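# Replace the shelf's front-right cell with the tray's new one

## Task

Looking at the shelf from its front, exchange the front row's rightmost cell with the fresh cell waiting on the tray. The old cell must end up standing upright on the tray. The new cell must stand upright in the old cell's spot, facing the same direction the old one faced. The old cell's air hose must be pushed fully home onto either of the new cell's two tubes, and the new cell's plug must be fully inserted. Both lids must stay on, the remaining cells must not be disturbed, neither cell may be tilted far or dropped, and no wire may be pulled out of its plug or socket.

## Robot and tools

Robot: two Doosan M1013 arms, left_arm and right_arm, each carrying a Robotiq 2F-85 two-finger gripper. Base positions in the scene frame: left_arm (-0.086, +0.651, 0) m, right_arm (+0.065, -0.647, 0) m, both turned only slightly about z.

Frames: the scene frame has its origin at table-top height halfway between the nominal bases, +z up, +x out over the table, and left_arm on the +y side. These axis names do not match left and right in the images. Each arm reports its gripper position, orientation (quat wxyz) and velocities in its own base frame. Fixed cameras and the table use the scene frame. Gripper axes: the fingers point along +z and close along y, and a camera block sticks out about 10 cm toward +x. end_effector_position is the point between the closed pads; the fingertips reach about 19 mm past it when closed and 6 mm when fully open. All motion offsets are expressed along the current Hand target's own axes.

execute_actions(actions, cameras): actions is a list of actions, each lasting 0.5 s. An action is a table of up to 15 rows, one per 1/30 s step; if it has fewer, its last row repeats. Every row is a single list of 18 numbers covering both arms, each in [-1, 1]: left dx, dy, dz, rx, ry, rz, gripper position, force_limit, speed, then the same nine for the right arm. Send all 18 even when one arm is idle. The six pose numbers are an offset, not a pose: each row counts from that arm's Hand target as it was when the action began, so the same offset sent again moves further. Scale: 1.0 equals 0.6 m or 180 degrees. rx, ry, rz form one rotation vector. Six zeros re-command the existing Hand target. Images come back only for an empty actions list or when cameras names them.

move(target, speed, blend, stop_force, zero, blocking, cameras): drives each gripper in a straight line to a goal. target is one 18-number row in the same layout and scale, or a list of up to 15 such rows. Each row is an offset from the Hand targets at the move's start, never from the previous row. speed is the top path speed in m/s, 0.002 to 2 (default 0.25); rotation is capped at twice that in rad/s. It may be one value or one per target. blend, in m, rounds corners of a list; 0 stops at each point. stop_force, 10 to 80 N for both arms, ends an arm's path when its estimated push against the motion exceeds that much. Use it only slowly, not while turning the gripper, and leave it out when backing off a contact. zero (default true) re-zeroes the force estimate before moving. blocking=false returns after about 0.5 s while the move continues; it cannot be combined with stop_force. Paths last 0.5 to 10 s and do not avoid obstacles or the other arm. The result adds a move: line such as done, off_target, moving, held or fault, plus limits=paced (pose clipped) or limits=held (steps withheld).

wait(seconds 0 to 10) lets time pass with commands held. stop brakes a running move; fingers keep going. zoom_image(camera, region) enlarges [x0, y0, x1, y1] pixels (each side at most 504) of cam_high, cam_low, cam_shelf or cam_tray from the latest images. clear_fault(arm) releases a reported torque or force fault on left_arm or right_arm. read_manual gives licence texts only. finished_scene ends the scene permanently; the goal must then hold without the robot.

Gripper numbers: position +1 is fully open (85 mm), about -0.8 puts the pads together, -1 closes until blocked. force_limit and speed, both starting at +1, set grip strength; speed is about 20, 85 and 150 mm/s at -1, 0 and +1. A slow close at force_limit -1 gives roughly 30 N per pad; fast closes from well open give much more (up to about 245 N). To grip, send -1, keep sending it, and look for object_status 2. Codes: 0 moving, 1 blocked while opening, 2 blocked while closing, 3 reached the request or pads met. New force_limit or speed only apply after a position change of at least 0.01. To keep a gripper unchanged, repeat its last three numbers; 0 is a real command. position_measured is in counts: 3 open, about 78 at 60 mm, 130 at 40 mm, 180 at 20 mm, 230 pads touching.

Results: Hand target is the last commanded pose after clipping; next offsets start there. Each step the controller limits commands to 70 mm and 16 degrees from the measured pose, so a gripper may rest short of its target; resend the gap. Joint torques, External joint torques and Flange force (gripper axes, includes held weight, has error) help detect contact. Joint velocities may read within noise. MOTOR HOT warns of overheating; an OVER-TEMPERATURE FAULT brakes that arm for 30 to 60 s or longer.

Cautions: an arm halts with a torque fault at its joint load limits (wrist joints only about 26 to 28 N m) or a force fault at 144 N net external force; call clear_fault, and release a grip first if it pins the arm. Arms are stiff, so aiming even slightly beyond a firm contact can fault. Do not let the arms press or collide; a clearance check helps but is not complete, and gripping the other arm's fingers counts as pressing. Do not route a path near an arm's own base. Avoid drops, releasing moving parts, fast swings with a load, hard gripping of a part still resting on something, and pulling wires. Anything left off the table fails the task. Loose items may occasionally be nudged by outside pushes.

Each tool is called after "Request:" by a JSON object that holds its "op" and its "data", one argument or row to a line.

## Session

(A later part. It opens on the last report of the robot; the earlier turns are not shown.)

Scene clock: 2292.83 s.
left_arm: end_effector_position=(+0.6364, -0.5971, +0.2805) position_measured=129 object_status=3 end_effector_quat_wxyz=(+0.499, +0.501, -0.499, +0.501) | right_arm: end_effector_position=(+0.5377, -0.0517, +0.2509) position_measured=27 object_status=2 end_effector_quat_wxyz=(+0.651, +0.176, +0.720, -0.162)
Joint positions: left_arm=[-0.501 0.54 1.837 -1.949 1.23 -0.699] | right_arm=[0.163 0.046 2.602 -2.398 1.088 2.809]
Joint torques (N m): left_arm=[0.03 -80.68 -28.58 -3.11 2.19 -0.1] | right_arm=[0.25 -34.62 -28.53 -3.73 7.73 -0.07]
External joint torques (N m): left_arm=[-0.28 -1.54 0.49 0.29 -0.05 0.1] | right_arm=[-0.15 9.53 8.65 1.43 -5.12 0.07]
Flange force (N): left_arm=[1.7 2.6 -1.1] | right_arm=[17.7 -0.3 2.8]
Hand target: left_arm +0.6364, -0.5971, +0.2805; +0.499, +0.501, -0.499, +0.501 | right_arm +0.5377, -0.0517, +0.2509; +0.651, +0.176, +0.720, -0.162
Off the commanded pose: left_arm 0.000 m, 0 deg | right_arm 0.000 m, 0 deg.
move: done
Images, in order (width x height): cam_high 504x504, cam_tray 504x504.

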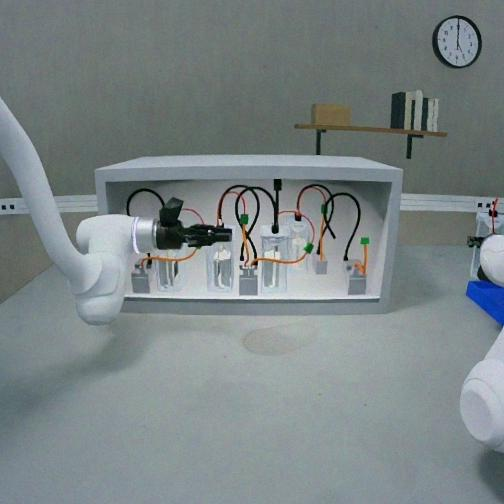

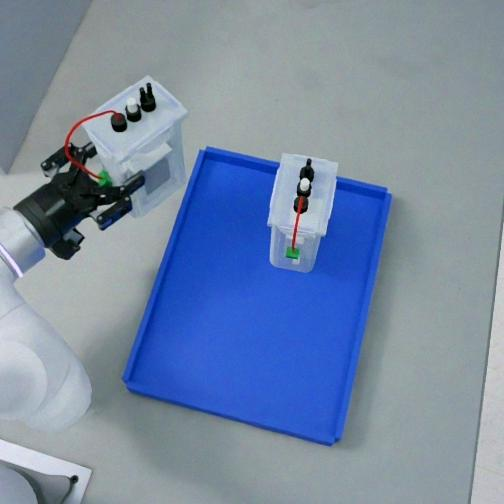

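Request:
{"op": "move", "data": {
  "target": [
    [0,0,0,0,0,0,0,0.8,-1,-0.008,-0.1655,0.0798,-0.166,0,-0.0166,-0.98,0.6,-1],
    [0,0,0,0,0,0,0,0.8,-1,0.1827,-0.1655,0.0988,-0.166,0,-0.0166,-0.98,0.6,-1]
  ],
  "speed": 0.12,
  "blend": 0.01,
  "cameras": ["cam_high","cam_tray"]
}}

Request:
{"op": "zoom_image", "data": {
  "camera": "cam_tray",
  "region": [100, 100, 350, 350]
}}

Scene clock: 2310.97 s.
left_arm: end_effector_position=(+0.6364, -0.5971, +0.2805) position_measured=129 object_status=3 end_effector_quat_wxyz=(+0.499, +0.501, -0.499, +0.501) | right_arm: end_effector_position=(+0.5339, -0.1625, +0.1364) position_measured=27 object_status=2 end_effector_quat_wxyz=(+0.670, -0.017, +0.742, +0.012)
Joint positions: left_arm=[-0.501 0.54 1.837 -1.949 1.23 -0.699] | right_arm=[-0.728 0.406 2.636 -3.92 1.398 3.207]
Joint torques (N m): left_arm=[-0.11 -80.55 -28.54 -3.13 2.22 -0.13] | right_arm=[3.05 -44.37 -10.65 -0.5 -1.14 -0.81]
External joint torques (N m): left_arm=[-0.03 -1.62 0.41 0.31 -0.07 0.14] | right_arm=[-2.98 -6.62 1.38 0.38 3.88 0.81]
Flange force (N): left_arm=[1.8 2.4 -1.4] | right_arm=[-12.8 -2.2 -14.5]
Hand target: left_arm +0.6364, -0.5971, +0.2805; +0.499, +0.501, -0.499, +0.501 | right_arm +0.5339, -0.1625, +0.1364; +0.670, -0.017, +0.742, +0.012
Off the commanded pose: left_arm 0.000 m, 0 deg | right_arm 0.000 m, 0 deg.
move: done
Images, in order (width x height): cam_high 504x504, cam_tray 504x504.

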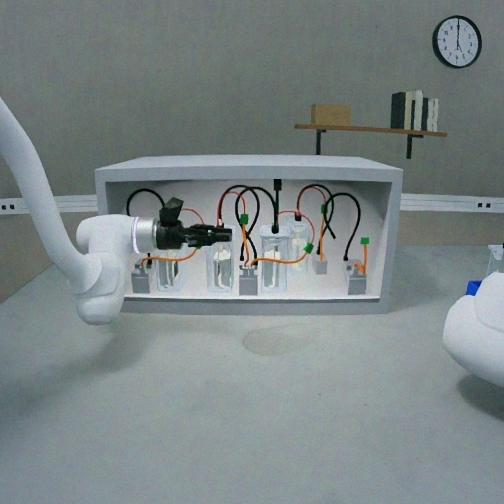

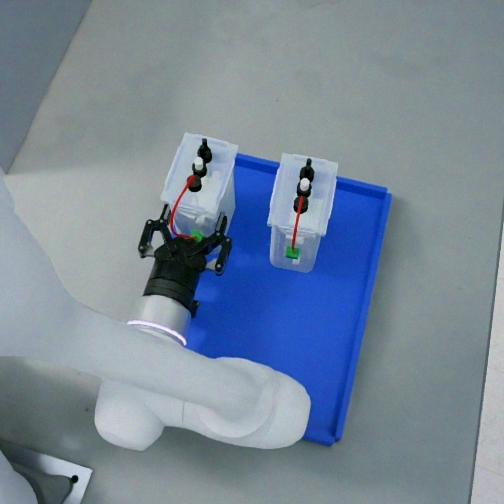

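Scaled by 2.016 from the camera's 504x504 image, which has a finer 720x720 frame.

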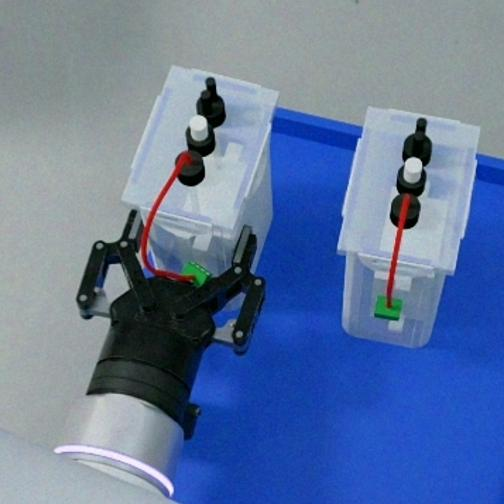

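Request:
{"op": "move", "data": {
  "target": [
    [0,0,0,0,0,0,0,0.8,-1,-0.0332,0,-0.0033,0,0,0,-0.98,0.6,-1]
  ],
  "speed": 0.05
}}

Scene clock: 2322.93 s.
left_arm: end_effector_position=(+0.6364, -0.5971, +0.2805) position_measured=129 object_status=3 end_effector_quat_wxyz=(+0.499, +0.501, -0.499, +0.501) | right_arm: end_effector_position=(+0.5340, -0.1624, +0.1564) position_measured=27 object_status=2 end_effector_quat_wxyz=(+0.670, -0.017, +0.742, +0.012)
Joint positions: left_arm=[-0.501 0.54 1.837 -1.949 1.23 -0.699] | right_arm=[-0.728 0.341 2.633 -3.929 1.349 3.257]
Joint torques (N m): left_arm=[0.34 -80.85 -28.66 -3.12 2.14 -0.11] | right_arm=[1.41 -55.75 -18.31 0.33 8.18 -0.04]
External joint torques (N m): left_arm=[-0.25 -1.86 0.42 0.29 0.02 0.11] | right_arm=[-1.38 8.42 6.16 -0.52 -5.44 0.04]
Flange force (N): left_arm=[2.0 2.8 -1.3] | right_arm=[15.4 -2.1 -2.5]
Hand target: left_arm +0.6364, -0.5971, +0.2805; +0.499, +0.501, -0.499, +0.501 | right_arm +0.5340, -0.1624, +0.1564; +0.670, -0.017, +0.742, +0.012
Off the commanded pose: left_arm 0.000 m, 0 deg | right_arm 0.000 m, 0 deg.
move: done

Request:
{"op": "move", "data": {
  "target": [
    [0,0,0,0,0,0,0,0.8,-1,0,-0.045,0,0,0,0,-0.98,0.6,-1],
    [0,0,0,0,0,0,0,0.8,-1,0.0249,-0.045,0.0025,0,0,0,-0.98,0.6,-1]
  ],
  "speed": 0.05,
  "cameras": ["cam_tray"]
}}

Request:
{"op": "zoom_image", "data": {
  "camera": "cam_tray",
  "region": [100, 100, 350, 350]
}}

Scene clock: 2333.50 s.
left_arm: end_effector_position=(+0.6364, -0.5971, +0.2805) position_measured=129 object_status=3 end_effector_quat_wxyz=(+0.499, +0.501, -0.499, +0.501) | right_arm: end_effector_position=(+0.5350, -0.1895, +0.1415) position_measured=27 object_status=2 end_effector_quat_wxyz=(+0.670, -0.017, +0.742, +0.012)
Joint positions: left_arm=[-0.501 0.54 1.837 -1.949 1.23 -0.699] | right_arm=[-0.789 0.397 2.605 -3.987 1.375 3.243]
Joint torques (N m): left_arm=[-0.04 -80.81 -28.66 -3.19 2.18 -0.12] | right_arm=[1.14 -59.81 -16 0.21 7.12 -0.1]
External joint torques (N m): left_arm=[-0.01 -2 0.4 0.36 -0.02 0.12] | right_arm=[-1.15 8.22 4.9 -0.32 -4.38 0.1]
Flange force (N): left_arm=[2.3 2.7 -1.7] | right_arm=[16.6 -1.4 -1.5]
Hand target: left_arm +0.6364, -0.5971, +0.2805; +0.499, +0.501, -0.499, +0.501 | right_arm +0.5350, -0.1894, +0.1415; +0.670, -0.017, +0.742, +0.012
Off the commanded pose: left_arm 0.000 m, 0 deg | right_arm 0.000 m, 0 deg.
move: done
Images, in order (width x height): cam_tray 504x504.

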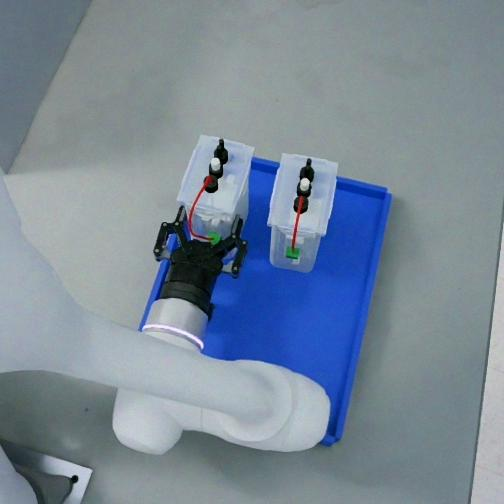

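Scaled by 2.016 from the camera's 504x504 image, which has a finer 720x720 frame.

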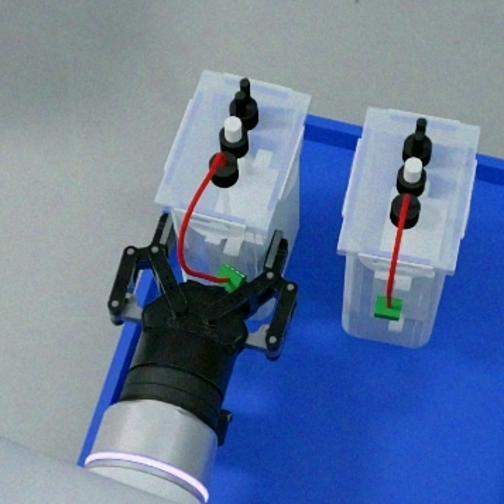

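Request:
{"op": "move", "data": {
  "target": [0,0,0,0,0,0,0,0.8,-1,0.055,0,0.0055,0,0,0,-0.98,0.6,-1],
  "speed": 0.015,
  "stop_force": 10
}}

Scene clock: 2344.27 s.
left_arm: end_effector_position=(+0.6364, -0.5971, +0.2805) position_measured=129 object_status=3 end_effector_quat_wxyz=(+0.499, +0.501, -0.499, +0.501) | right_arm: end_effector_position=(+0.5351, -0.1894, +0.1382) position_measured=27 object_status=2 end_effector_quat_wxyz=(+0.670, -0.017, +0.742, +0.012)
Joint positions: left_arm=[-0.501 0.54 1.837 -1.949 1.23 -0.699] | right_arm=[-0.789 0.407 2.605 -3.985 1.382 3.235]
Joint torques (N m): left_arm=[0.19 -80.98 -28.6 -3.16 2.15 -0.1] | right_arm=[0.63 -56.03 -12.82 0.04 3.59 -0.4]
External joint torques (N m): left_arm=[-0.11 -0.67 0.58 0.37 -0.02 0.1] | right_arm=[-0.59 3.92 2.19 -0.16 -0.85 0.4]
Flange force (N): left_arm=[0.6 1.7 -1.0] | right_arm=[9.8 -0.7 -1.5]
Hand target: left_arm +0.6364, -0.5971, +0.2805; +0.499, +0.501, -0.499, +0.501 | right_arm +0.5351, -0.1894, +0.1383; +0.670, -0.017, +0.742, +0.012 (not the last commanded pose)
Off the commanded pose: left_arm 0.000 m, 0 deg | right_arm 0.030 m, 0 deg.
move: contact (right_arm)

Request:
{"op": "execute_actions", "data": {
  "actions": []
}}

Request:
{"op": "zoom_image", "data": {
  "camera": "cam_tray",
  "region": [150, 120, 300, 270]
}}

Request:
{"op": "zoom_image", "data": {
  "camera": "cam_high",
  "region": [424, 220, 504, 320]
}}

Scene clock: 2356.53 s.
left_arm: end_effector_position=(+0.6364, -0.5971, +0.2805) position_measured=129 object_status=3 end_effector_quat_wxyz=(+0.499, +0.501, -0.499, +0.501) | right_arm: end_effector_position=(+0.5351, -0.1894, +0.1383) position_measured=27 object_status=2 end_effector_quat_wxyz=(+0.670, -0.017, +0.742, +0.012)
Joint positions: left_arm=[-0.501 0.54 1.837 -1.949 1.23 -0.699] | right_arm=[-0.789 0.407 2.605 -3.985 1.382 3.235]
Joint velocities: within noise
Joint torques (N m): left_arm=[-0.18 -80.73 -28.57 -3.16 2.18 -0.14] | right_arm=[0.48 -56.41 -12.9 0.29 4 -0.42]
External joint torques (N m): left_arm=[0.25 -2.4 0.21 0.32 -0.02 0.14] | right_arm=[-0.45 4.25 2.27 -0.41 -1.27 0.41]
Flange force (N): left_arm=[2.8 2.6 -2.0] | right_arm=[9.8 -1.2 -1.3]
Hand target: left_arm +0.6364, -0.5971, +0.2805; +0.499, +0.501, -0.499, +0.501 | right_arm +0.5351, -0.1894, +0.1383; +0.670, -0.017, +0.742, +0.012 (not the last commanded pose)
Tool commands: left_gripper/position=+0.0 left_gripper/force_limit=+0.8 left_gripper/speed=-1.0 right_gripper/position=-0.98 right_gripper/force_limit=+0.6 right_gripper/speed=-1.0
Off the commanded pose: left_arm 0.000 m, 0 deg | right_arm 0.030 m, 0 deg.

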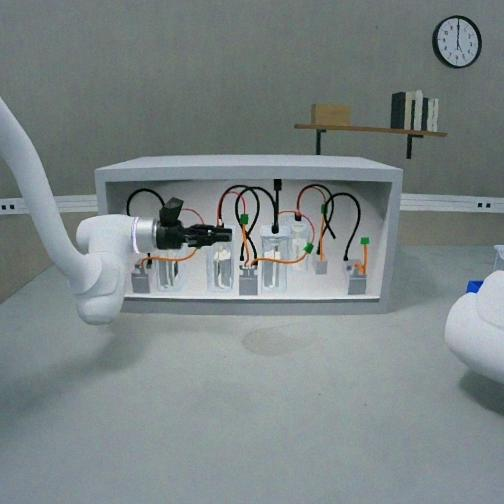

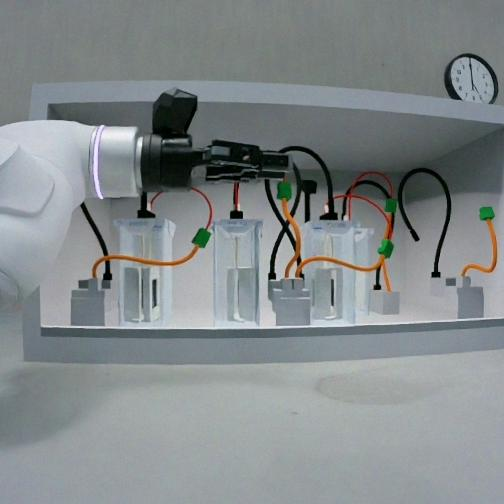

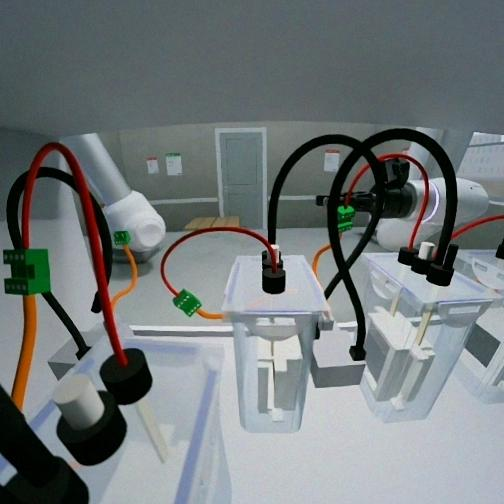

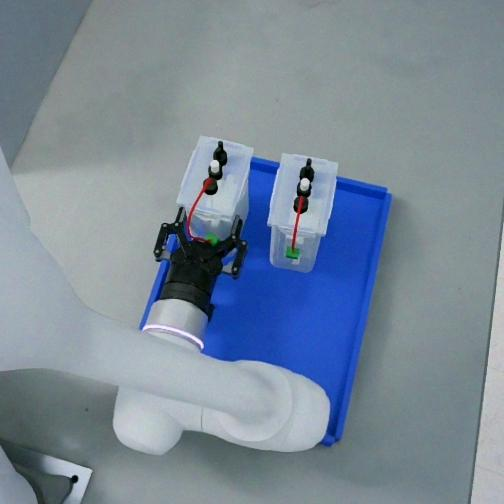

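Scaled by 3.360 from the camera's 504x504 image, which has a finer 720x720 frame.

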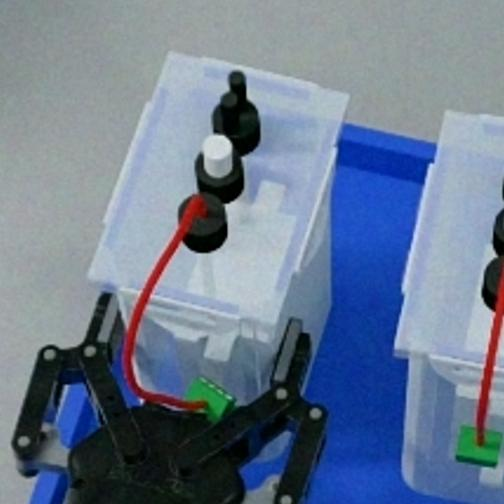

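Scaled by 5.040 from the camera's 504x504 image, which has a finer 720x720 frame.

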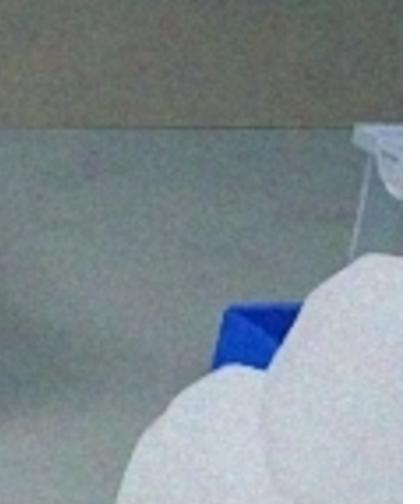

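Request:
{"op": "move", "data": {
  "target": [
    [0,0,0,0,0,0,0,0.8,-1,-0.0083,0,-0.0008,0,0,0,-0.98,0.6,-1],
    [0,0,0,0,0,0,0,0.8,-1,-0.0038,-0.015,-0.0506,0,0,0,-0.98,0.6,-1]
  ],
  "speed": 0.05
}}

Request:
{"op": "move", "data": {
  "target": [0,0,0,0,0,0,0,0.8,-1,0.048,0,0.0048,0,0,0,-0.98,0.6,-1],
  "speed": 0.015,
  "stop_force": 10
}}

Scene clock: 2463.00 s.
left_arm: end_effector_position=(+0.6364, -0.5971, +0.2805) position_measured=129 object_status=3 end_effector_quat_wxyz=(+0.499, +0.501, -0.499, +0.501) | right_arm: end_effector_position=(+0.5055, -0.1996, +0.1437) position_measured=27 object_status=2 end_effector_quat_wxyz=(+0.670, -0.017, +0.742, +0.012)
Joint positions: left_arm=[-0.501 0.54 1.837 -1.949 1.23 -0.699] | right_arm=[-0.882 0.383 2.632 -4.078 1.393 3.24]
Joint torques (N m): left_arm=[0.18 -80.82 -28.54 -3.2 2.17 -0.12] | right_arm=[0.9 -59.19 -15.96 0.44 8.15 0.03]
External joint torques (N m): left_arm=[-0.23 -1.47 0.39 0.39 -0.02 0.12] | right_arm=[-0.87 9.39 5.45 -0.48 -5.41 -0.04]
Flange force (N): left_arm=[1.7 2.2 -1.1] | right_arm=[20.6 -0.5 -1.0]
Hand target: left_arm +0.6364, -0.5971, +0.2805; +0.499, +0.501, -0.499, +0.501 | right_arm +0.5055, -0.1996, +0.1437; +0.670, -0.017, +0.742, +0.012
Off the commanded pose: left_arm 0.000 m, 0 deg | right_arm 0.000 m, 0 deg.
move: done

Scene clock: 2463.90 s.
left_arm: end_effector_position=(+0.6364, -0.5971, +0.2805) position_measured=129 object_status=3 end_effector_quat_wxyz=(+0.499, +0.501, -0.499, +0.501) | right_arm: end_effector_position=(+0.5055, -0.1997, +0.1389) position_measured=27 object_status=2 end_effector_quat_wxyz=(+0.670, -0.017, +0.742, +0.012)
Joint positions: left_arm=[-0.501 0.54 1.837 -1.949 1.23 -0.699] | right_arm=[-0.882 0.399 2.633 -4.076 1.404 3.226]
Joint torques (N m): left_arm=[0.2 -80.74 -28.54 -3.17 2.16 -0.14] | right_arm=[0.35 -55.83 -12.36 0.18 5.05 -0.19]
External joint torques (N m): left_arm=[-0.32 -1.56 0.34 0.35 -0.01 0.14] | right_arm=[-0.41 5.32 2.55 -0.22 -2.32 0.19]
Flange force (N): left_arm=[1.7 2.3 -1.0] | right_arm=[12.5 -0.5 -0.2]
Hand target: left_arm +0.6364, -0.5971, +0.2805; +0.499, +0.501, -0.499, +0.501 | right_arm +0.5055, -0.1997, +0.1389; +0.670, -0.017, +0.742, +0.012 (not the last commanded pose)
Off the commanded pose: left_arm 0.000 m, 0 deg | right_arm 0.024 m, 0 deg.
move: contact (right_arm)

Request:
{"op": "move", "data": {
  "target": [0,0,0,0,0,0,0,0.8,-1,0.0017,0,0.0002,0,0,0,-0.98,0.6,-1],
  "speed": 0.01
}}

Scene clock: 2470.20 s.
left_arm: end_effector_position=(+0.6364, -0.5971, +0.2805) position_measured=129 object_status=3 end_effector_quat_wxyz=(+0.499, +0.501, -0.499, +0.501) | right_arm: end_effector_position=(+0.5055, -0.1997, +0.1379) position_measured=27 object_status=2 end_effector_quat_wxyz=(+0.670, -0.017, +0.742, +0.012)
Joint positions: left_arm=[-0.501 0.54 1.837 -1.949 1.23 -0.699] | right_arm=[-0.882 0.403 2.633 -4.075 1.406 3.223]
Joint torques (N m): left_arm=[0.28 -81.03 -28.41 -3.17 2.16 -0.14] | right_arm=[2.08 -50.81 -11.55 -0.28 1.77 -0.36]
External joint torques (N m): left_arm=[-0.36 -0.98 0.3 0.36 -0.02 0.14] | right_arm=[-2.07 0.22 1.91 0.22 0.96 0.36]
Flange force (N): left_arm=[1.1 1.7 -0.6] | right_arm=[2.7 -1.1 -7.5]
Hand target: left_arm +0.6364, -0.5971, +0.2805; +0.499, +0.501, -0.499, +0.501 | right_arm +0.5055, -0.1997, +0.1379; +0.670, -0.017, +0.742, +0.012
Off the commanded pose: left_arm 0.000 m, 0 deg | right_arm 0.000 m, 0 deg.
move: done

Request:
{"op": "execute_actions", "data": {
  "actions": [
    [[0,0,0,0,0,0,0,0.8,-1,0,0,0,0,0,0,1,0.6,-1]],
    [[0,0,0,0,0,0,0,0.8,-1,0,0,0,0,0,0,1,0.6,-1]]
  ],
  "cameras": ["cam_tray","cam_high"]
}}

Request:
{"op": "zoom_image", "data": {
  "camera": "cam_tray",
  "region": [130, 120, 330, 320]
}}

Scene clock: 2476.93 s.
left_arm: end_effector_position=(+0.6364, -0.5971, +0.2805) position_measured=129 object_status=3 end_effector_quat_wxyz=(+0.499, +0.501, -0.499, +0.501) | right_arm: end_effector_position=(+0.5055, -0.1997, +0.1379) position_measured=3 object_status=3 end_effector_quat_wxyz=(+0.670, -0.017, +0.742, +0.012)
Joint positions: left_arm=[-0.501 0.54 1.837 -1.949 1.23 -0.699] | right_arm=[-0.882 0.403 2.633 -4.075 1.406 3.223]
Joint torques (N m): left_arm=[0 -80.49 -28.59 -3.16 2.09 -0.16] | right_arm=[1.45 -51.87 -10.55 -0.11 2.77 0.02]
External joint torques (N m): left_arm=[0.19 -2.39 0.36 0.34 0.07 0.16] | right_arm=[-1.42 1.12 0.89 0.06 -0.04 -0.02]
External joint torques at the end of the 1st action: left_arm=[-0.45 -2.19 0.38 0.35 0.03 0.09] | right_arm=[-1.31 1.66 1.05 0.08 0.08 -0.12]
Flange force (N): left_arm=[2.6 2.9 -2.2] | right_arm=[4.2 -1.8 -4.0]
Flange force at the end of the 1st action (N): left_arm=[2.5 3.1 -1.3] | right_arm=[6.5 -1.3 -3.6]
Hand target: left_arm +0.6364, -0.5971, +0.2805; +0.499, +0.501, -0.499, +0.501 | right_arm +0.5055, -0.1997, +0.1379; +0.670, -0.017, +0.742, +0.012
Off the commanded pose: left_arm 0.000 m, 0 deg | right_arm 0.000 m, 0 deg.
Images, in order (width x height): cam_high 504x504, cam_tray 504x504.

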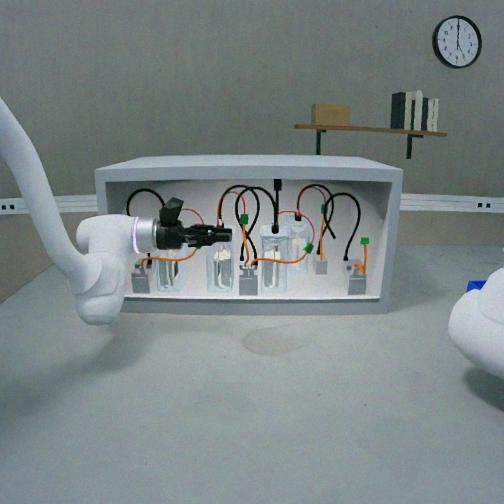

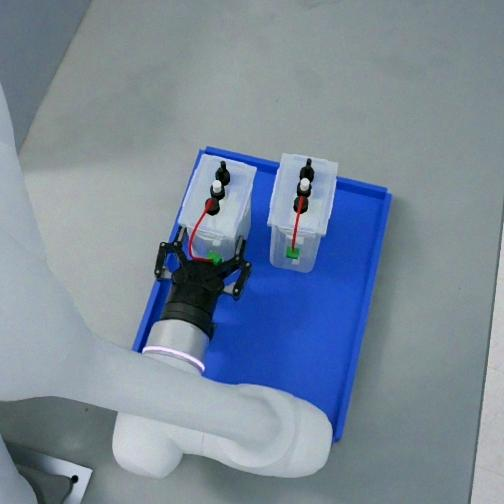

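Scaled by 2.520 from the camera's 504x504 image, which has a finer 720x720 frame.

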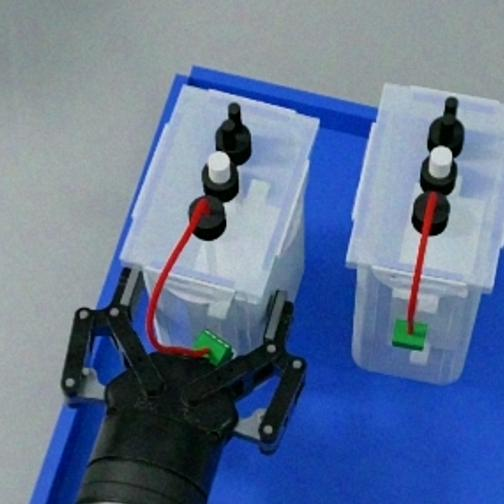

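Request:
{"op": "zoom_image", "data": {
  "camera": "cam_tray",
  "region": [250, 140, 350, 290]
}}

Request:
{"op": "zoom_image", "data": {
  "camera": "cam_tray",
  "region": [170, 140, 270, 290]
}}

Scaled by 3.360 from the camera's 504x504 image, which has a finer 720x720 frame.

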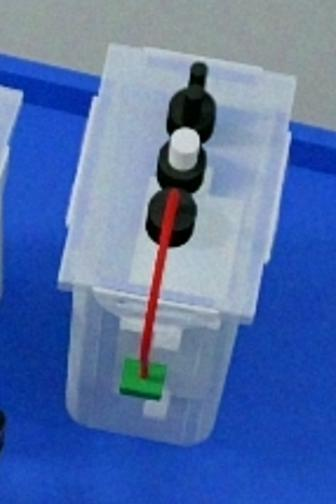

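Scaled by 3.360 from the camera's 504x504 image, which has a finer 720x720 frame.

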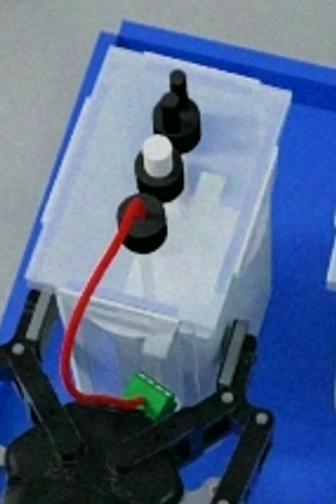

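Request:
{"op": "move", "data": {
  "target": [
    [0,0,0,0,0,0,0,0.8,-1,0.0083,0,-0.0829,0,0,0,1,0.6,-1],
    [0,0,0,0,0,0,0,0.8,-1,0.0111,-0.2133,-0.1111,-0.0227,0.035,-0.0023,1,0.6,-1]
  ],
  "speed": [0.04,0.1],
  "cameras": ["cam_tray"]
}}

Request:
{"op": "zoom_image", "data": {
  "camera": "cam_tray",
  "region": [150, 130, 350, 330]
}}

Scene clock: 2556.00 s.
left_arm: end_effector_position=(+0.6364, -0.5971, +0.2805) position_measured=129 object_status=3 end_effector_quat_wxyz=(+0.499, +0.501, -0.499, +0.501) | right_arm: end_effector_position=(+0.4438, -0.3303, +0.1385) position_measured=3 object_status=3 end_effector_quat_wxyz=(+0.627, -0.044, +0.777, +0.035)
Joint positions: left_arm=[-0.501 0.54 1.837 -1.949 1.23 -0.699] | right_arm=[-1.233 0.369 2.46 -4.564 1.3 3.459]
Joint torques (N m): left_arm=[-0.27 -80.53 -28.63 -3.16 2.16 -0.13] | right_arm=[1.22 -57.22 -18.36 0.74 2.57 0.14]
External joint torques (N m): left_arm=[0.25 -1.59 0.5 0.35 -0.02 0.13] | right_arm=[-0.91 1.34 0.64 -0.23 -0.01 -0.14]
Flange force (N): left_arm=[1.7 2.3 -1.9] | right_arm=[4.1 -0.5 -2.0]
Hand target: left_arm +0.6364, -0.5971, +0.2805; +0.499, +0.501, -0.499, +0.501 | right_arm +0.4438, -0.3303, +0.1385; +0.627, -0.044, +0.777, +0.035
Off the commanded pose: left_arm 0.000 m, 0 deg | right_arm 0.000 m, 0 deg.
move: done
Images, in order (width x height): cam_tray 504x504.

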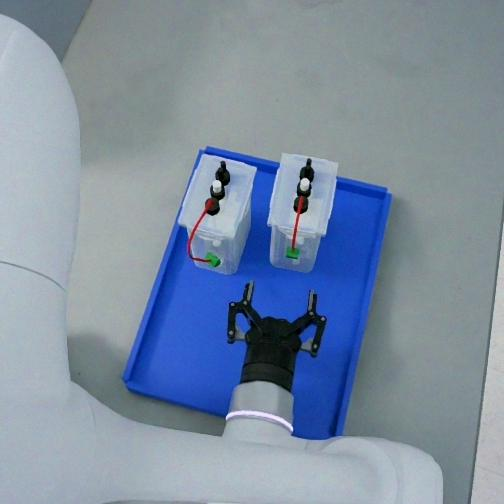

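Scaled by 2.520 from the camera's 504x504 image, which has a finer 720x720 frame.

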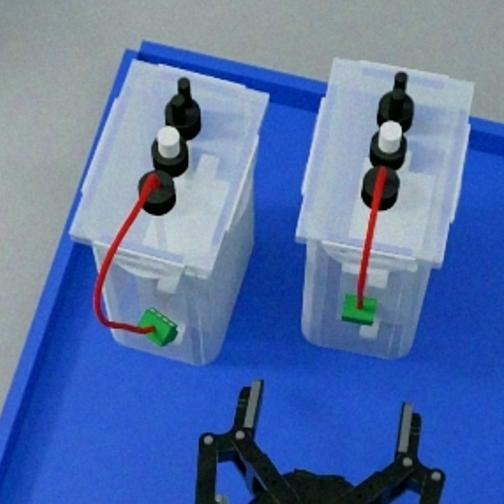

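Request:
{"op": "move", "data": {
  "target": [0,0,0,0,0,0,0,0.8,-1,-0.0362,-0.0108,0.1675,0,0,0,1,0.6,-1],
  "speed": 0.04,
  "stop_force": 12,
  "cameras": ["cam_tray"]
}}

Request:
{"op": "zoom_image", "data": {
  "camera": "cam_tray",
  "region": [220, 130, 370, 330]
}}

Scene clock: 2581.00 s.
left_arm: end_effector_position=(+0.6364, -0.5971, +0.2805) position_measured=129 object_status=3 end_effector_quat_wxyz=(+0.499, +0.501, -0.499, +0.501) | right_arm: end_effector_position=(+0.5467, -0.3252, +0.1387) position_measured=3 object_status=3 end_effector_quat_wxyz=(+0.627, -0.044, +0.777, +0.035)
Joint positions: left_arm=[-0.501 0.54 1.837 -1.949 1.23 -0.699] | right_arm=[-1.007 0.407 2.371 -4.359 1.216 3.489]
Joint torques (N m): left_arm=[0.19 -80.78 -28.56 -3.18 2.19 -0.13] | right_arm=[1.6 -62.72 -20.75 0.38 2.49 0.05]
External joint torques (N m): left_arm=[0.08 -1.6 0.39 0.37 -0.05 0.13] | right_arm=[-1.49 0.7 0.57 -0.07 0.04 -0.05]
Flange force (N): left_arm=[1.8 2.2 -1.5] | right_arm=[2.4 -1.1 -3.0]
Hand target: left_arm +0.6364, -0.5971, +0.2805; +0.499, +0.501, -0.499, +0.501 | right_arm +0.5467, -0.3252, +0.1387; +0.627, -0.044, +0.777, +0.035
Off the commanded pose: left_arm 0.000 m, 0 deg | right_arm 0.000 m, 0 deg.
move: done
Images, in order (width x height): cam_tray 504x504.

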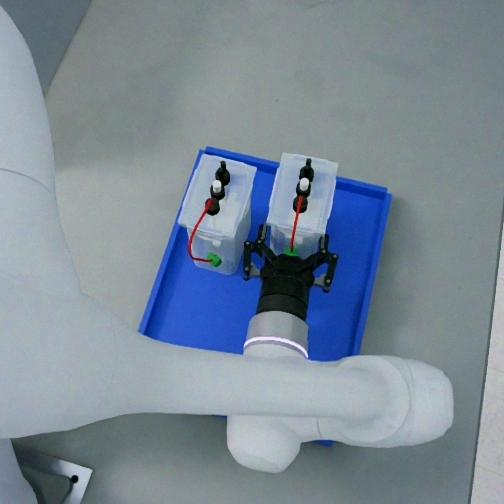

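Scaled by 2.520 from the camera's 504x504 image, which has a finer 720x720 frame.

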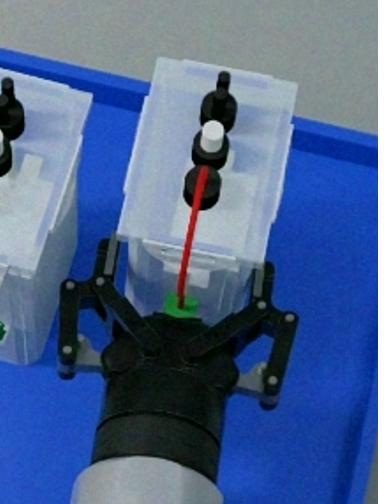

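Request:
{"op": "execute_actions", "data": {
  "actions": [
    [[0,0,0,0,0,0,0,0.8,-1,0,0,0,0,0,0,-1,0.3,-1]],
    [[0,0,0,0,0,0,0,0.8,-1,0,0,0,0,0,0,-1,0.3,-1]]
  ]
}}

Scene clock: 2588.53 s.
left_arm: end_effector_position=(+0.6364, -0.5971, +0.2805) position_measured=129 object_status=3 end_effector_quat_wxyz=(+0.499, +0.501, -0.499, +0.501) | right_arm: end_effector_position=(+0.5467, -0.3252, +0.1387) position_measured=27 object_status=2 end_effector_quat_wxyz=(+0.627, -0.044, +0.777, +0.035)
Joint positions: left_arm=[-0.501 0.54 1.837 -1.949 1.23 -0.699] | right_arm=[-1.007 0.407 2.371 -4.359 1.216 3.489]
Joint torques (N m): left_arm=[-0.04 -80.5 -28.58 -3.16 2.13 -0.11] | right_arm=[3.84 -56.53 -19.43 -0.56 -0.42 -0.09]
External joint torques (N m): left_arm=[0 -2.34 0.33 0.33 0.04 0.11] | right_arm=[-3.88 -4.95 -0.69 0.89 2.94 0.09]
External joint torques at the end of the 1st action: left_arm=[0.01 -1.38 0.66 0.38 -0.06 0.19] | right_arm=[-3.07 -2.87 0.35 0.45 1.35 0.14]
Flange force (N): left_arm=[2.7 2.9 -1.8] | right_arm=[-5.6 -0.4 -11.6]
Flange force at the end of the 1st action (N): left_arm=[1.4 2.6 -1.6] | right_arm=[-3.2 0.0 -8.9]
Hand target: left_arm +0.6364, -0.5971, +0.2805; +0.499, +0.501, -0.499, +0.501 | right_arm +0.5467, -0.3252, +0.1387; +0.627, -0.044, +0.777, +0.035
Off the commanded pose: left_arm 0.000 m, 0 deg | right_arm 0.000 m, 0 deg.

Request:
{"op": "move", "data": {
  "target": [0,0,0,0,0,0,0,0.8,-1,-0.0081,0,-0.0018,0,0,0,-1,0.3,-1],
  "speed": 0.02
}}

Request:
{"op": "execute_actions", "data": {
  "actions": [
    [[0,0,0,0,0,0,0,0.8,-1,0,0,0,0,0,0,-0.98,0.7,-1]],
    [[0,0,0,0,0,0,0,0.8,-1,0,0,0,0,0,0,-0.98,0.7,-1]]
  ]
}}

Request:
{"op": "move", "data": {
  "target": [0,0,0,0,0,0,0,0.8,-1,-0.08,0,-0.0176,0,0,0,-0.98,0.7,-1],
  "speed": 0.05,
  "cameras": ["cam_tray","cam_high"]
}}

Request:
{"op": "zoom_image", "data": {
  "camera": "cam_tray",
  "region": [220, 130, 370, 330]
}}

Scene clock: 2598.10 s.
left_arm: end_effector_position=(+0.6364, -0.5971, +0.2805) position_measured=129 object_status=3 end_effector_quat_wxyz=(+0.499, +0.501, -0.499, +0.501) | right_arm: end_effector_position=(+0.5467, -0.3252, +0.1436) position_measured=27 object_status=2 end_effector_quat_wxyz=(+0.627, -0.044, +0.777, +0.035)
Joint positions: left_arm=[-0.501 0.54 1.837 -1.949 1.23 -0.699] | right_arm=[-1.007 0.397 2.37 -4.364 1.212 3.501]
Joint torques (N m): left_arm=[-0.11 -80.45 -28.52 -3.13 2.17 -0.09] | right_arm=[0.78 -70.59 -26.15 2.01 7.14 0.06]
External joint torques (N m): left_arm=[0.2 -2.5 0.23 0.3 -0.01 0.1] | right_arm=[-0.8 9.38 5.58 -1.66 -4.62 -0.06]
Flange force (N): left_arm=[2.9 2.8 -2.0] | right_arm=[16.4 -0.6 1.7]
Hand target: left_arm +0.6364, -0.5971, +0.2805; +0.499, +0.501, -0.499, +0.501 | right_arm +0.5467, -0.3252, +0.1436; +0.627, -0.044, +0.777, +0.035
Off the commanded pose: left_arm 0.000 m, 0 deg | right_arm 0.000 m, 0 deg.
move: done

Scene clock: 2599.30 s.
left_arm: end_effector_position=(+0.6364, -0.5971, +0.2805) position_measured=129 object_status=3 end_effector_quat_wxyz=(+0.499, +0.501, -0.499, +0.501) | right_arm: end_effector_position=(+0.5467, -0.3252, +0.1436) position_measured=27 object_status=2 end_effector_quat_wxyz=(+0.627, -0.044, +0.777, +0.035)
Joint positions: left_arm=[-0.501 0.54 1.837 -1.949 1.23 -0.699] | right_arm=[-1.007 0.397 2.37 -4.364 1.212 3.501]
Joint torques (N m): left_arm=[0.25 -81 -28.51 -3.16 2.14 -0.11] | right_arm=[0.78 -70.35 -26.54 1.93 7.33 -0.05]
External joint torques (N m): left_arm=[-0.27 -1.87 0.21 0.33 0.02 0.11] | right_arm=[-0.86 9.41 5.96 -1.57 -4.82 0.05]
External joint torques at the end of the 1st action: left_arm=[0.18 -1.89 0.51 0.32 -0.02 0.07] | right_arm=[-1.03 10.18 5.68 -1.6 -4.73 0.04]
Flange force (N): left_arm=[2.2 2.4 -1.1] | right_arm=[16.2 -0.1 1.6]
Flange force at the end of the 1st action (N): left_arm=[2.2 2.6 -1.9] | right_arm=[17.8 -1.3 2.0]
Hand target: left_arm +0.6364, -0.5971, +0.2805; +0.499, +0.501, -0.499, +0.501 | right_arm +0.5467, -0.3252, +0.1436; +0.627, -0.044, +0.777, +0.035
Off the commanded pose: left_arm 0.000 m, 0 deg | right_arm 0.000 m, 0 deg.

Scene clock: 2600.60 s.
left_arm: end_effector_position=(+0.6364, -0.5971, +0.2805) position_measured=129 object_status=3 end_effector_quat_wxyz=(+0.499, +0.501, -0.499, +0.501) | right_arm: end_effector_position=(+0.5465, -0.3252, +0.1928) position_measured=27 object_status=2 end_effector_quat_wxyz=(+0.627, -0.044, +0.777, +0.035)
Joint positions: left_arm=[-0.501 0.54 1.837 -1.949 1.23 -0.699] | right_arm=[-1.007 0.294 2.355 -4.408 1.174 3.621]
Joint torques (N m): left_arm=[-0.23 -80.6 -28.48 -3.16 2.24 -0.16] | right_arm=[1.38 -64.62 -32.03 2.73 6.97 0.1]
External joint torques (N m): left_arm=[0.23 -2.31 0.17 0.32 -0.08 0.16] | right_arm=[-1.4 9.46 7.05 -2.19 -4.59 -0.1]
Flange force (N): left_arm=[2.7 2.5 -1.8] | right_arm=[17.0 -0.5 0.3]
Hand target: left_arm +0.6364, -0.5971, +0.2805; +0.499, +0.501, -0.499, +0.501 | right_arm +0.5465, -0.3252, +0.1928; +0.627, -0.044, +0.777, +0.035
Off the commanded pose: left_arm 0.000 m, 0 deg | right_arm 0.000 m, 0 deg.
move: done
Images, in order (width x height): cam_high 504x504, cam_tray 504x504.

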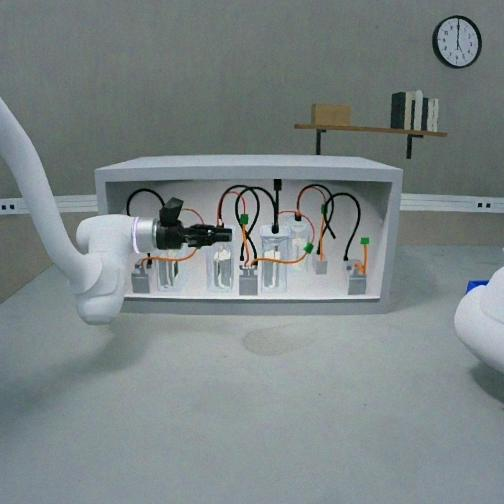

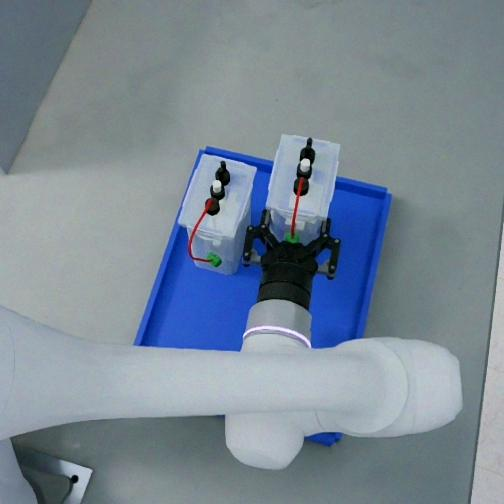

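Scaled by 2.520 from the camera's 504x504 image, which has a finer 720x720 frame.

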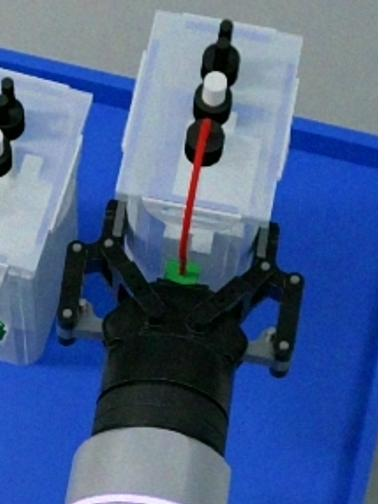

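Request:
{"op": "move", "data": {
  "target": [
    [0,0,0,0,0,0,0,0.8,-1,-0.0387,0.0203,-0.2942,0,0,0,-0.98,0.7,-1],
    [0,0,0,0,0,0,0,0.8,-1,-0.141,0.2633,-0.3495,-0.1412,0,-0.0305,-0.98,0.7,-1],
    [0,0,0,0,0,0,0,0.8,-1,-0.1602,0.5908,-0.2608,-0.2226,0,-0.0481,-0.98,0.7,-1],
    [0,0,0,0,0,0,0,0.8,-1,-0.1793,0.9185,-0.1722,-0.2226,0,-0.0481,-0.98,0.7,-1]
  ],
  "speed": 0.13,
  "blend": 0.03,
  "cameras": ["all"]
}}

Scene clock: 2655.80 s.
left_arm: end_effector_position=(+0.6364, -0.5971, +0.2805) position_measured=129 object_status=3 end_effector_quat_wxyz=(+0.499, +0.501, -0.499, +0.501) | right_arm: end_effector_position=(+0.4066, +0.2136, +0.3196) position_measured=27 object_status=2 end_effector_quat_wxyz=(+0.575, -0.313, +0.712, +0.252)
Joint positions: left_arm=[-0.501 0.54 1.837 -1.949 1.23 -0.699] | right_arm=[-0.133 -0.366 2.616 -4.482 0.967 4.027]
Joint torques (N m): left_arm=[0.11 -80.83 -28.49 -3.2 2.12 -0.14] | right_arm=[1.48 -8.43 -47.13 4.01 4.86 -0.04]
External joint torques (N m): left_arm=[-0.19 -1.55 0.28 0.38 0.03 0.14] | right_arm=[-1.48 8.47 9.71 -3.07 -3.16 0.03]
Flange force (N): left_arm=[1.7 2.1 -1.2] | right_arm=[0.0 0.0 0.0]
Hand target: left_arm +0.6364, -0.5971, +0.2805; +0.499, +0.501, -0.499, +0.501 | right_arm +0.4066, +0.2136, +0.3196; +0.575, -0.313, +0.712, +0.252
Off the commanded pose: left_arm 0.000 m, 0 deg | right_arm 0.000 m, 0 deg.
move: done

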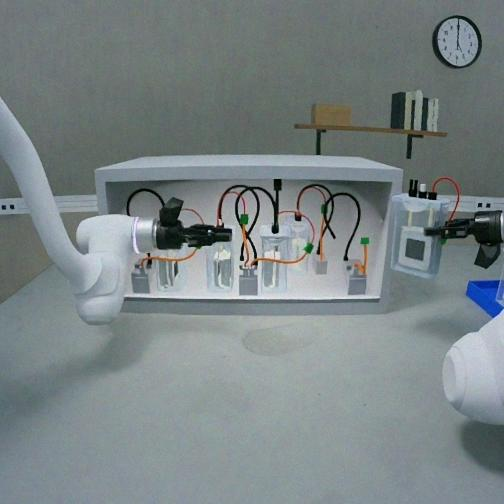

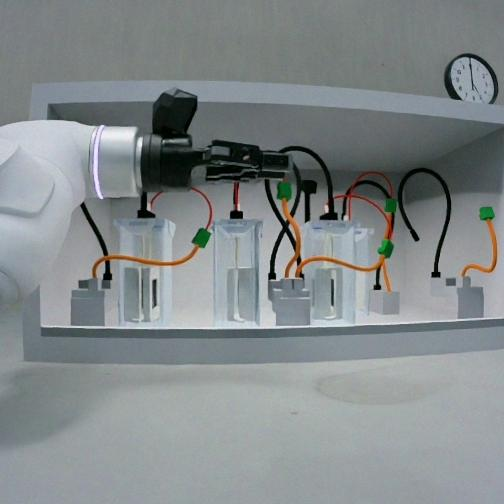

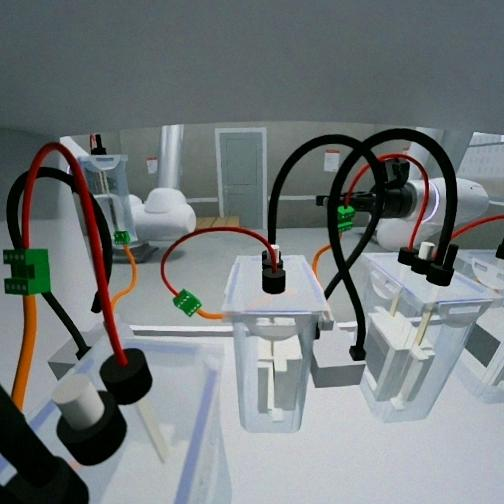

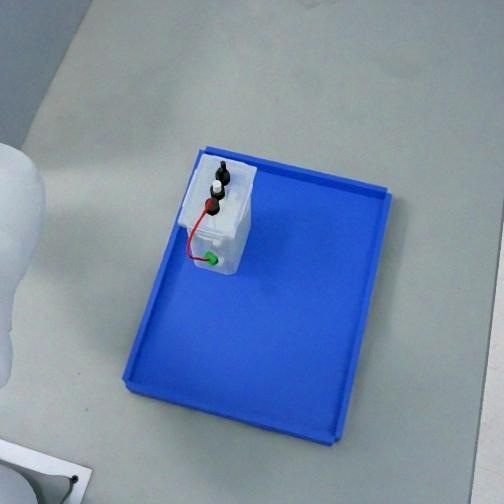

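Request:
{"op": "move", "data": {
  "target": [
    [0,0,0,0,0,0,0,0.8,-1,0.0288,0.1177,0.103,0.1086,0,0.0235,-0.98,0.7,-1],
    [0,0,0,0,0,0,0,0.8,-1,0.152,0.2517,0.2433,0.2126,0,0.046,-0.98,0.7,-1]
  ],
  "speed": 0.13,
  "blend": 0.03,
  "cameras": ["all"]
}}

Request:
{"op": "zoom_image", "data": {
  "camera": "cam_high",
  "region": [280, 170, 430, 320]
}}

Request:
{"op": "zoom_image", "data": {
  "camera": "cam_shelf",
  "region": [0, 130, 250, 380]
}}

Scene clock: 2670.67 s.
left_arm: end_effector_position=(+0.6364, -0.5971, +0.2805) position_measured=129 object_status=3 end_effector_quat_wxyz=(+0.499, +0.501, -0.499, +0.501) | right_arm: end_effector_position=(+0.3790, +0.4066, +0.1996) position_measured=27 object_status=2 end_effector_quat_wxyz=(+0.627, -0.056, +0.776, +0.045)
Joint positions: left_arm=[-0.501 0.54 1.837 -1.949 1.23 -0.699] | right_arm=[1.213 0.205 2.47 -1.934 1.16 2.697]
Joint torques (N m): left_arm=[0.04 -80.73 -28.63 -3.21 2.21 -0.06] | right_arm=[0.8 -48.96 -23.99 -3.7 7.14 -0.02]
External joint torques (N m): left_arm=[0.02 -1.88 0.43 0.39 -0.06 0.06] | right_arm=[-0.83 10.8 7.1 1.94 -4.72 0.02]
Flange force (N): left_arm=[2.2 2.5 -1.7] | right_arm=[20.6 0.3 7.3]
Hand target: left_arm +0.6364, -0.5971, +0.2805; +0.499, +0.501, -0.499, +0.501 | right_arm +0.3790, +0.4067, +0.1996; +0.627, -0.056, +0.776, +0.045
Off the commanded pose: left_arm 0.000 m, 0 deg | right_arm 0.000 m, 0 deg.
move: done

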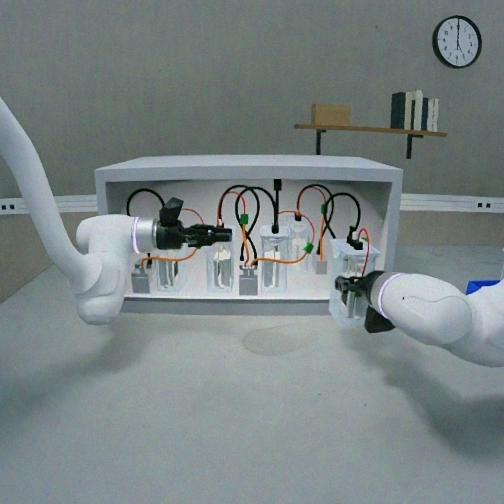

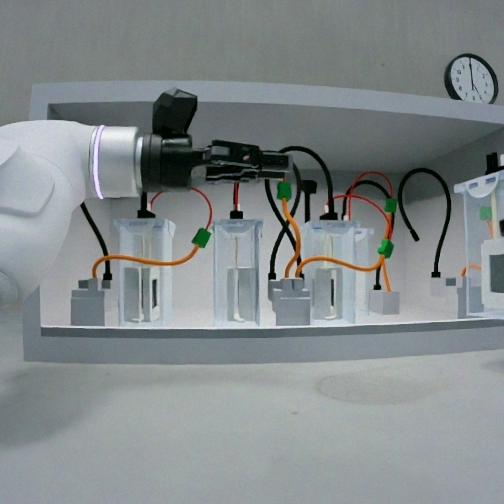

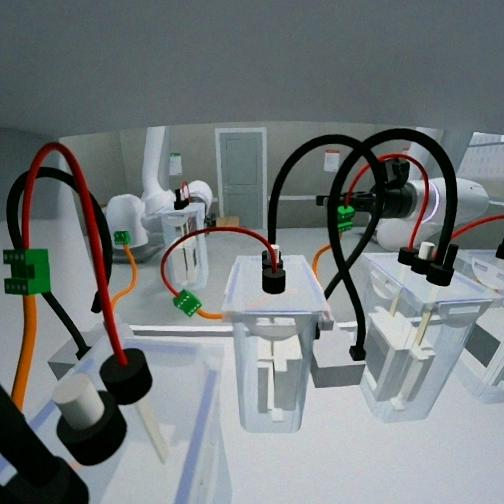

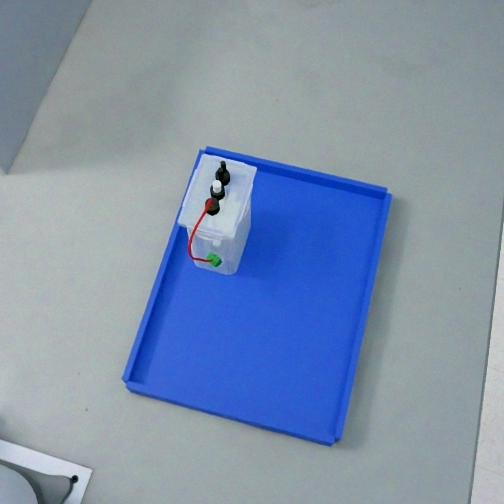

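Scaled by 3.360 from the camera's 504x504 image, which has a finer 720x720 frame.

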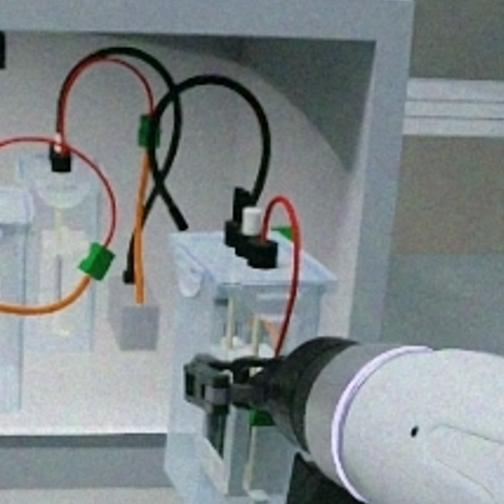

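Scaled by 2.016 from the camera's 504x504 image, which has a finer 720x720 frame.

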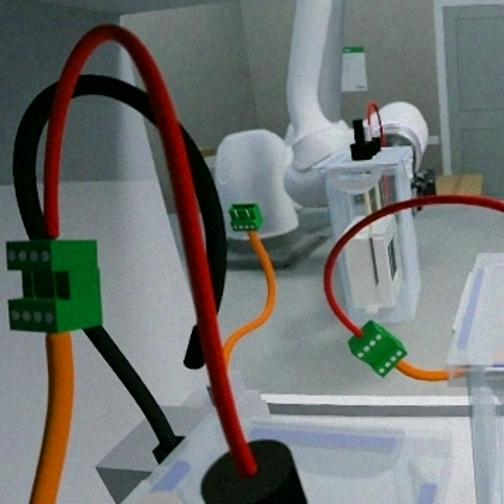

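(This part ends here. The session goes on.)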